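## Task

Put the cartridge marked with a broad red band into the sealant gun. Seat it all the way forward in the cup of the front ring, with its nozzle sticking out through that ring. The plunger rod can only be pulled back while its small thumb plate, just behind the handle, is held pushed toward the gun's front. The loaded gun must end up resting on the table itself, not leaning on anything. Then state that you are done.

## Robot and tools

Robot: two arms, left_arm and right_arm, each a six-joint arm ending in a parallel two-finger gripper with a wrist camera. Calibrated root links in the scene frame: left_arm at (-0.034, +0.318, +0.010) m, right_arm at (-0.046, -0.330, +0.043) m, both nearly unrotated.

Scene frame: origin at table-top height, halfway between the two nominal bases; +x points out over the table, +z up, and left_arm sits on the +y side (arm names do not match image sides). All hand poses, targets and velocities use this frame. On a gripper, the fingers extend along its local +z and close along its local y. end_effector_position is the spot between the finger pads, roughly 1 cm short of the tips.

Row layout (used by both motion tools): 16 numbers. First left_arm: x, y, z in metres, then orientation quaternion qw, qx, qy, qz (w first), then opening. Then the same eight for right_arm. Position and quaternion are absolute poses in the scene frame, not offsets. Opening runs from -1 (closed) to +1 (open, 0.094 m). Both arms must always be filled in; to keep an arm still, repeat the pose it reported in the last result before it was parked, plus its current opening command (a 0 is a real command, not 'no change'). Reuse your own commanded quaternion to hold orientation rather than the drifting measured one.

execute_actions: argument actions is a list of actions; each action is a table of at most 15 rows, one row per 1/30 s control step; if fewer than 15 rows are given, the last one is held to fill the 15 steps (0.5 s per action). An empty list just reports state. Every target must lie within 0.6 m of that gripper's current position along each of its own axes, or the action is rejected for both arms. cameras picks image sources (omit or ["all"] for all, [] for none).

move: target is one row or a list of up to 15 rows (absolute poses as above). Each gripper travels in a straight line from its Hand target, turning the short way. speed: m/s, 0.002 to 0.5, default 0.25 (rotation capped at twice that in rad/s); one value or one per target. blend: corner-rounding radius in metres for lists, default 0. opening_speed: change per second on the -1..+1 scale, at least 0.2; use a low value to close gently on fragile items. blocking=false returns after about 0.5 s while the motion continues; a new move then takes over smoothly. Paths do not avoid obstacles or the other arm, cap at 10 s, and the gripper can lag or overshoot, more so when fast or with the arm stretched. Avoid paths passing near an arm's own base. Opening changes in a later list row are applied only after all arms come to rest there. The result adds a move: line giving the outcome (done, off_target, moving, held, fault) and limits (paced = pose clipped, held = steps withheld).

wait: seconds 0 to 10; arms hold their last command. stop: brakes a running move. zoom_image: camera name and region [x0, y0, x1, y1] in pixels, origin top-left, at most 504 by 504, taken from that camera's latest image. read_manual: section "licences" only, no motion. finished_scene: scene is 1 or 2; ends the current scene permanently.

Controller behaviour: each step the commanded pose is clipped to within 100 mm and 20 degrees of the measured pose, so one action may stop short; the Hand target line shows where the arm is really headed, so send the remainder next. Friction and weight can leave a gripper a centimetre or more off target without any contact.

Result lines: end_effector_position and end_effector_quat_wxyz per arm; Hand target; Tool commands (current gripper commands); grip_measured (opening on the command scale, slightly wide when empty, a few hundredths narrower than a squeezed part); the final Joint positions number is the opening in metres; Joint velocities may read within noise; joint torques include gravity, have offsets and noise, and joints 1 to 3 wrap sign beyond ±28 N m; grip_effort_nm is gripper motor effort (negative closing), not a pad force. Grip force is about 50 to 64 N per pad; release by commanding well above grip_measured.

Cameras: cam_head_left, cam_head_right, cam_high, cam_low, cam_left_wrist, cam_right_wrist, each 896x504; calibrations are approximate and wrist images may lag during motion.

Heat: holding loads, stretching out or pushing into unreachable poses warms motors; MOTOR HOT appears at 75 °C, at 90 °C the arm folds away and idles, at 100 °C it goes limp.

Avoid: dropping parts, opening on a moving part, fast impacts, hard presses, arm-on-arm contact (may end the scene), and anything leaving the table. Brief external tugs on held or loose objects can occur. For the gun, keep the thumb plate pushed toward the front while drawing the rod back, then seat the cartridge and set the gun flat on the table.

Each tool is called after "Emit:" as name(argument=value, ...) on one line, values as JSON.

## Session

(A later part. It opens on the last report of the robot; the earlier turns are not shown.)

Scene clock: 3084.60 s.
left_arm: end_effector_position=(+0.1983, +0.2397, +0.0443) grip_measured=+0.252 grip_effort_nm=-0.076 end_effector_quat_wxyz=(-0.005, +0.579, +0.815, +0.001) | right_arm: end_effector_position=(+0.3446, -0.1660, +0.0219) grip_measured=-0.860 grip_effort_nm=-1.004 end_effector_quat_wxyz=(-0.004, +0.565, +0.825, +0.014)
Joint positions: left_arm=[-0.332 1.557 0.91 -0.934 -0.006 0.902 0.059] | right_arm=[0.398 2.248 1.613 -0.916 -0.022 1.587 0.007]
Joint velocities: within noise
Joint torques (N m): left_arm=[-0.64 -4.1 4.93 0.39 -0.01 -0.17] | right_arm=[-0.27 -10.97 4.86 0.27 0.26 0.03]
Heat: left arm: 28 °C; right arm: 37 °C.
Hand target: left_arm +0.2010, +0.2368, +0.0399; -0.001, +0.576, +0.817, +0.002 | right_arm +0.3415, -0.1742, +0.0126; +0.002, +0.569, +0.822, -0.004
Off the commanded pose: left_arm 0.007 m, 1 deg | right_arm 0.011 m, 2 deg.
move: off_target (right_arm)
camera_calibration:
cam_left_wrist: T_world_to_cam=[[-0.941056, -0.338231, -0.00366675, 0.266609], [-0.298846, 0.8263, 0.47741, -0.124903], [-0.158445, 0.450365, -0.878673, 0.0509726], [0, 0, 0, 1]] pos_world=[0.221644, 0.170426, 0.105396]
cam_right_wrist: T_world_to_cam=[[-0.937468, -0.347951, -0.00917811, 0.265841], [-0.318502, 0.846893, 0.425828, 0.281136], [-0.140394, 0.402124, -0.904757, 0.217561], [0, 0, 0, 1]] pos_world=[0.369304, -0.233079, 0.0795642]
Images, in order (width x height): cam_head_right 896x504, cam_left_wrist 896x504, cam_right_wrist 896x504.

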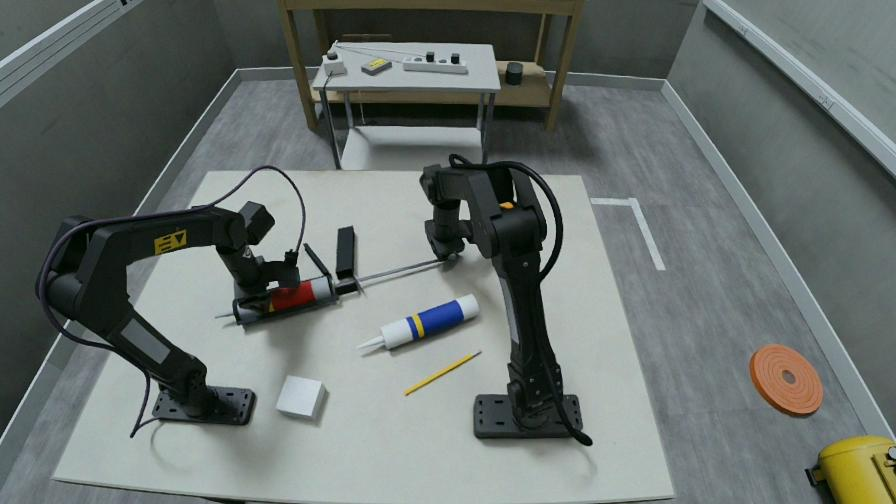

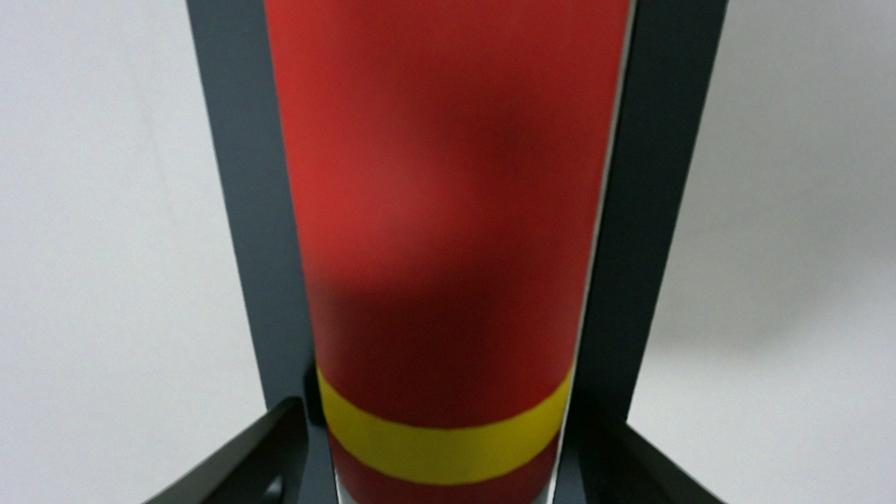

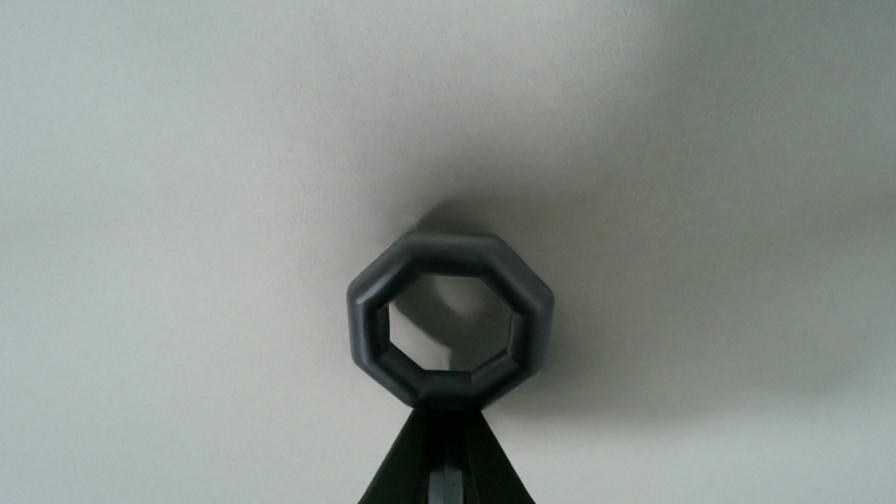

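Emit:
move(target=[[0.202,0.2355,0.040,0,0.5736,0.8192,0,-0.12,0.3445,-0.173,0.013,0,0.5693,0.8221,0,-0.9],[0.1915,0.264,0.044,0,0.5736,0.8192,0,-0.12,0.3445,-0.173,0.013,0,0.5693,0.8221,0,-0.9]], speed=[0.05,0.04], opening_speed=0.3, cameras=["cam_left_wrist","cam_right_wrist"])

Scene clock: 3100.57 s.
left_arm: end_effector_position=(+0.1985, +0.2417, +0.0441) grip_measured=-0.038 grip_effort_nm=-1.018 end_effector_quat_wxyz=(+0.022, +0.577, +0.816, -0.026) | right_arm: end_effector_position=(+0.3445, -0.1658, +0.0219) grip_measured=-0.860 grip_effort_nm=-1.009 end_effector_quat_wxyz=(-0.004, +0.566, +0.824, +0.015)
Joint positions: left_arm=[-0.273 1.523 0.875 -0.898 0.063 0.954 0.045] | right_arm=[0.398 2.248 1.613 -0.916 -0.023 1.589 0.007]
Joint velocities: within noise
Joint torques (N m): left_arm=[1.85 -6.67 3.92 0.01 -0.48 0.24] | right_arm=[-0.53 -10.54 5.89 0.24 0.2 0]
Heat: left arm: 28 °C; right arm: 39 °C.
Hand target: left_arm +0.1926, +0.2588, +0.0442; +0.005, +0.575, +0.818, -0.003 | right_arm +0.3443, -0.1732, +0.0133; +0.000, +0.570, +0.822, +0.000
Off the commanded pose: left_arm 0.023 m, 4 deg | right_arm 0.011 m, 2 deg.
move: off_target (left_arm, right_arm)
camera_calibration:
cam_left_wrist: T_world_to_cam=[[-0.939186, -0.343263, 0.0100169, 0.267706], [-0.309341, 0.858321, 0.409382, -0.129076], [-0.149123, 0.381388, -0.912308, 0.0661921], [0, 0, 0, 1]] pos_world=[0.221368, 0.177437, 0.110548]
cam_right_wrist: T_world_to_cam=[[-0.937995, -0.346529, -0.00909551, 0.266248], [-0.316965, 0.846757, 0.427242, 0.280303], [-0.14035, 0.403634, -0.904091, 0.217671], [0, 0, 0, 1]] pos_world=[0.369136, -0.232945, 0.0794586]
Images, in order (width x height): cam_left_wrist 896x504, cam_right_wrist 896x504.

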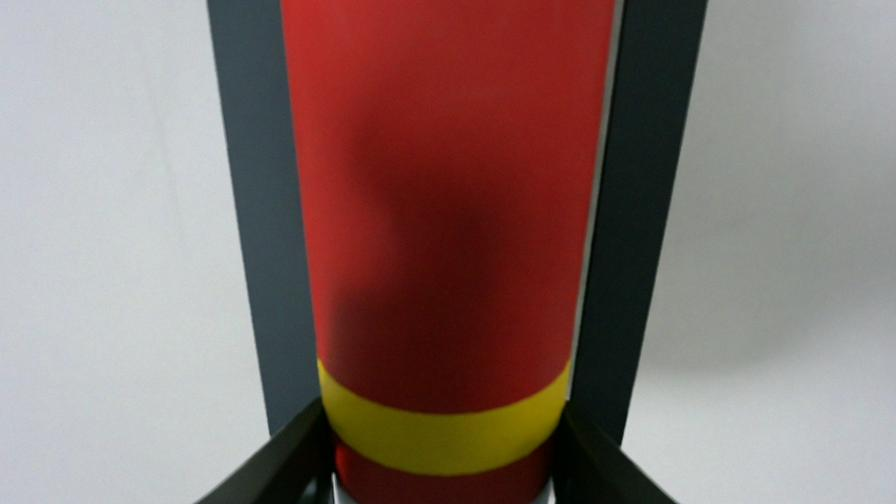

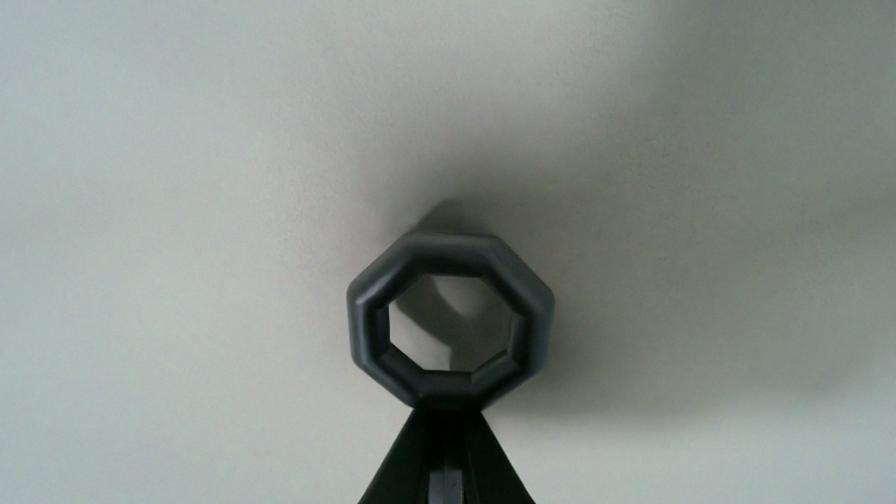

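Emit:
move(target=[[0.1985,0.2425,0.042,0,0.5736,0.8192,0,-0.12,0.3445,-0.173,0.013,0,0.5693,0.8221,0,-0.9],[0.1985,0.2425,0.042,0,0.5736,0.8192,0,0.25,0.3445,-0.170,0.013,0,0.5693,0.8221,0,-0.2],[0.202,0.24,0.14,0,0.5736,0.8192,0,0.25,0.3445,-0.17,0.10,0,0.5693,0.8221,0,-0.2],[0.18,0.32,0.18,0,0.5815,0.8079,0,0.4,0.26,-0.40,0.18,0,0.2419,0.9703,0,0.3]], speed=[0.03,0.05,0.06,0.15], opening_speed=0.5)

Emit:
zoom_image(camera="cam_left_wrist", region=[340, 90, 620, 300])

Scene clock: 3124.33 s.
left_arm: end_effector_position=(+0.1806, +0.3211, +0.1654) grip_measured=+0.398 grip_effort_nm=0.105 end_effector_quat_wxyz=(-0.017, +0.577, +0.817, -0.012) | right_arm: end_effector_position=(+0.2661, -0.3985, +0.1708) grip_measured=+0.298 grip_effort_nm=0.134 end_effector_quat_wxyz=(-0.009, +0.249, +0.969, +0.005)
Joint positions: left_arm=[0.01 1.397 1.257 -1.472 -0.001 1.237 0.066] | right_arm=[-0.214 1.768 1.523 -1.344 -0.011 0.276 0.061]
Joint velocities: within noise
Joint torques (N m): left_arm=[0.35 -6.17 8.36 -0.2 -0.06 0.16] | right_arm=[-0.2 -10.5 6.71 -0.03 0.01 -0.17]
Heat: left arm: 29 °C; right arm: 40 °C.
Hand target: left_arm +0.1793, +0.3233, +0.1792; -0.005, +0.580, +0.814, +0.000 | right_arm +0.2629, -0.3989, +0.1806; +0.000, +0.242, +0.970, +0.004
Off the commanded pose: left_arm 0.015 m, 3 deg | right_arm 0.011 m, 1 deg.
move: off_target (left_arm, right_arm); target 4's new opening was sent with left_arm's hand 0.015 m and 3 deg from that target
camera_calibration:
cam_left_wrist: T_world_to_cam=[[-0.938421, -0.344059, 0.0314622, 0.273502], [-0.287468, 0.82808, 0.481296, -0.258599], [-0.191647, 0.442613, -0.875993, 0.125927], [0, 0, 0, 1]] pos_world=[0.206454, 0.252504, 0.226168]
cam_right_wrist: T_world_to_cam=[[-0.493469, -0.86975, 0.00488238, -0.215731], [-0.786645, 0.448698, 0.424099, 0.355776], [-0.371051, 0.205439, -0.905603, 0.417824], [0, 0, 0, 1]] pos_world=[0.328447, -0.433106, 0.228552]

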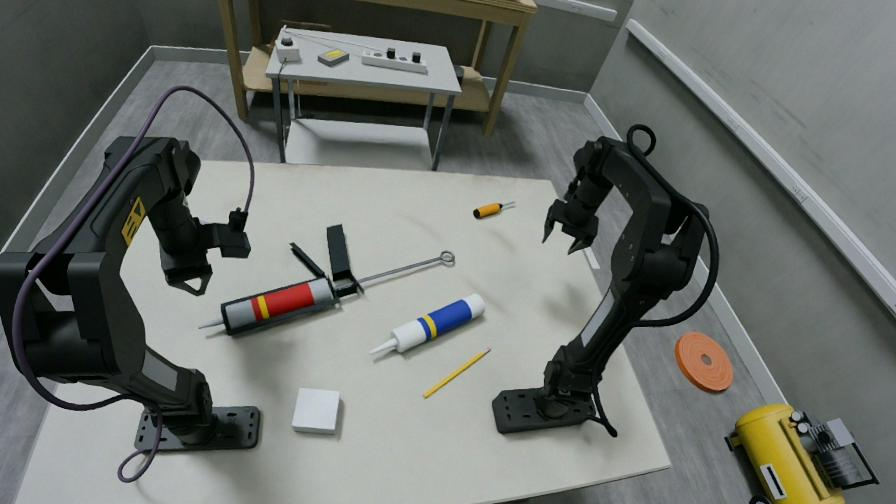

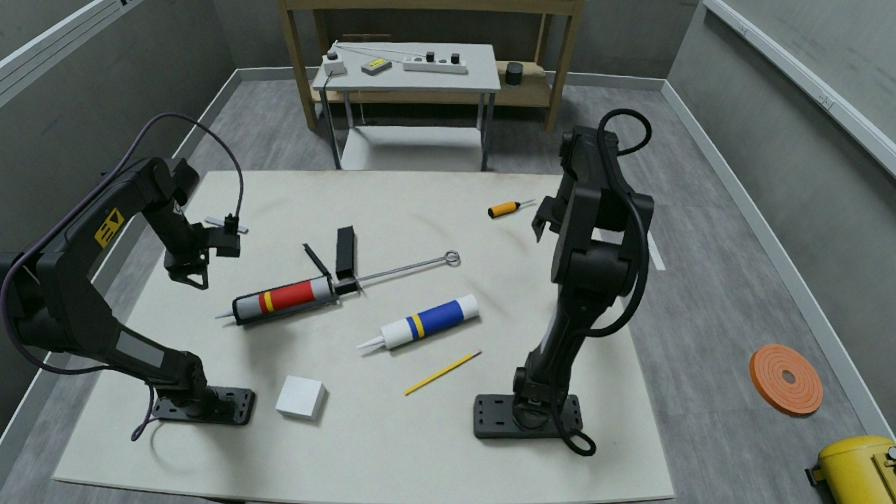

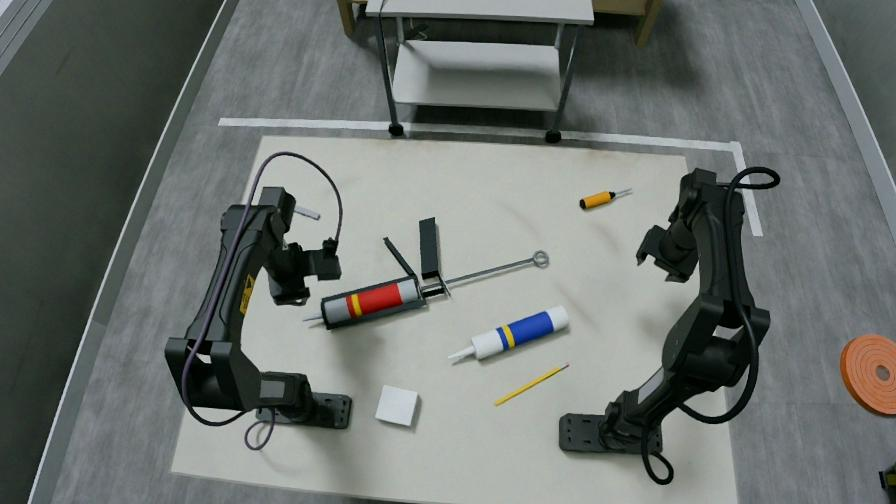

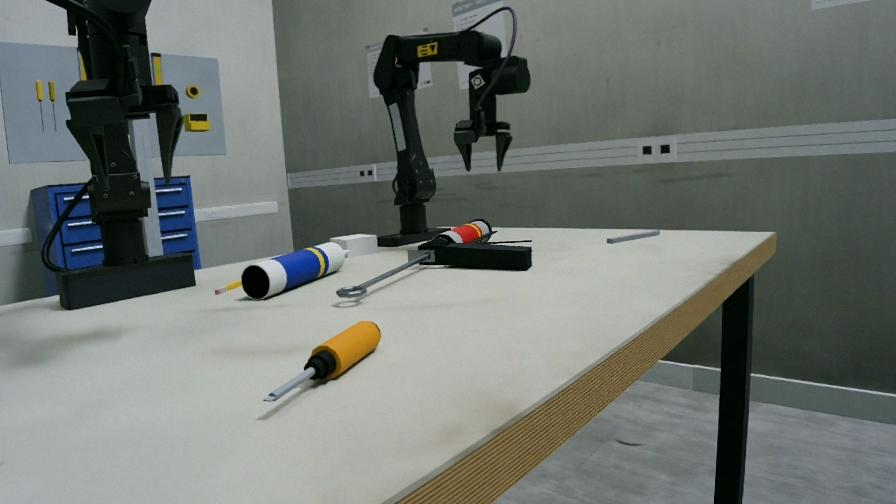

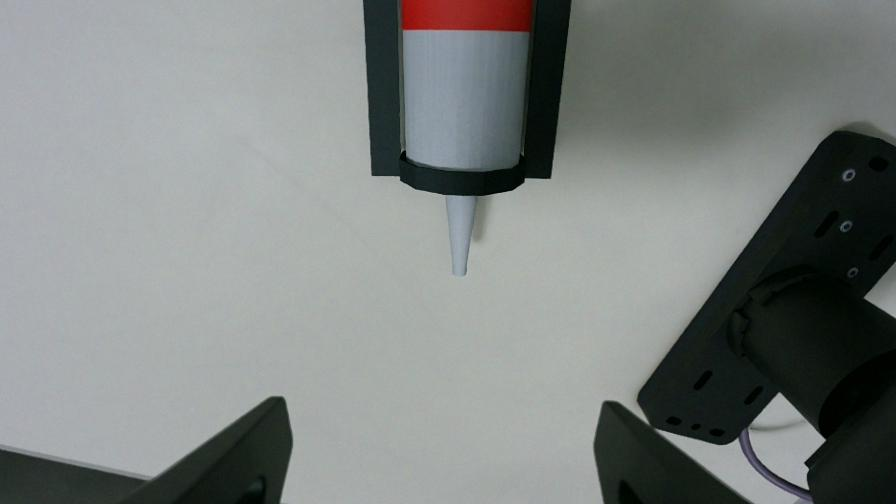

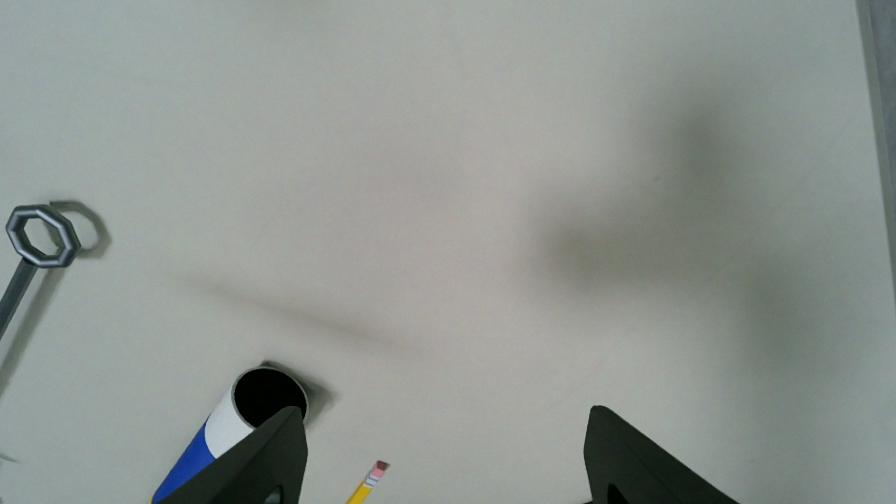

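Scaled by 1.800 from the camera's 896x504 image, which has a finer 1280x720 frame.

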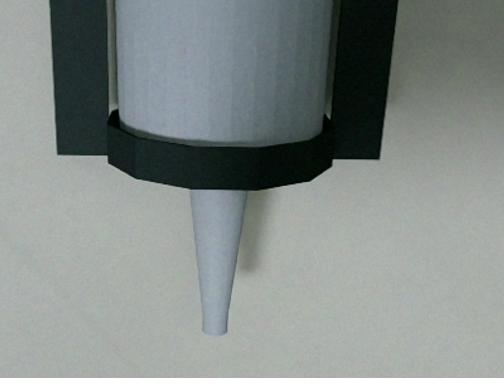

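Emit:
finished_scene(scene=2)

The scene is finished: the task was done.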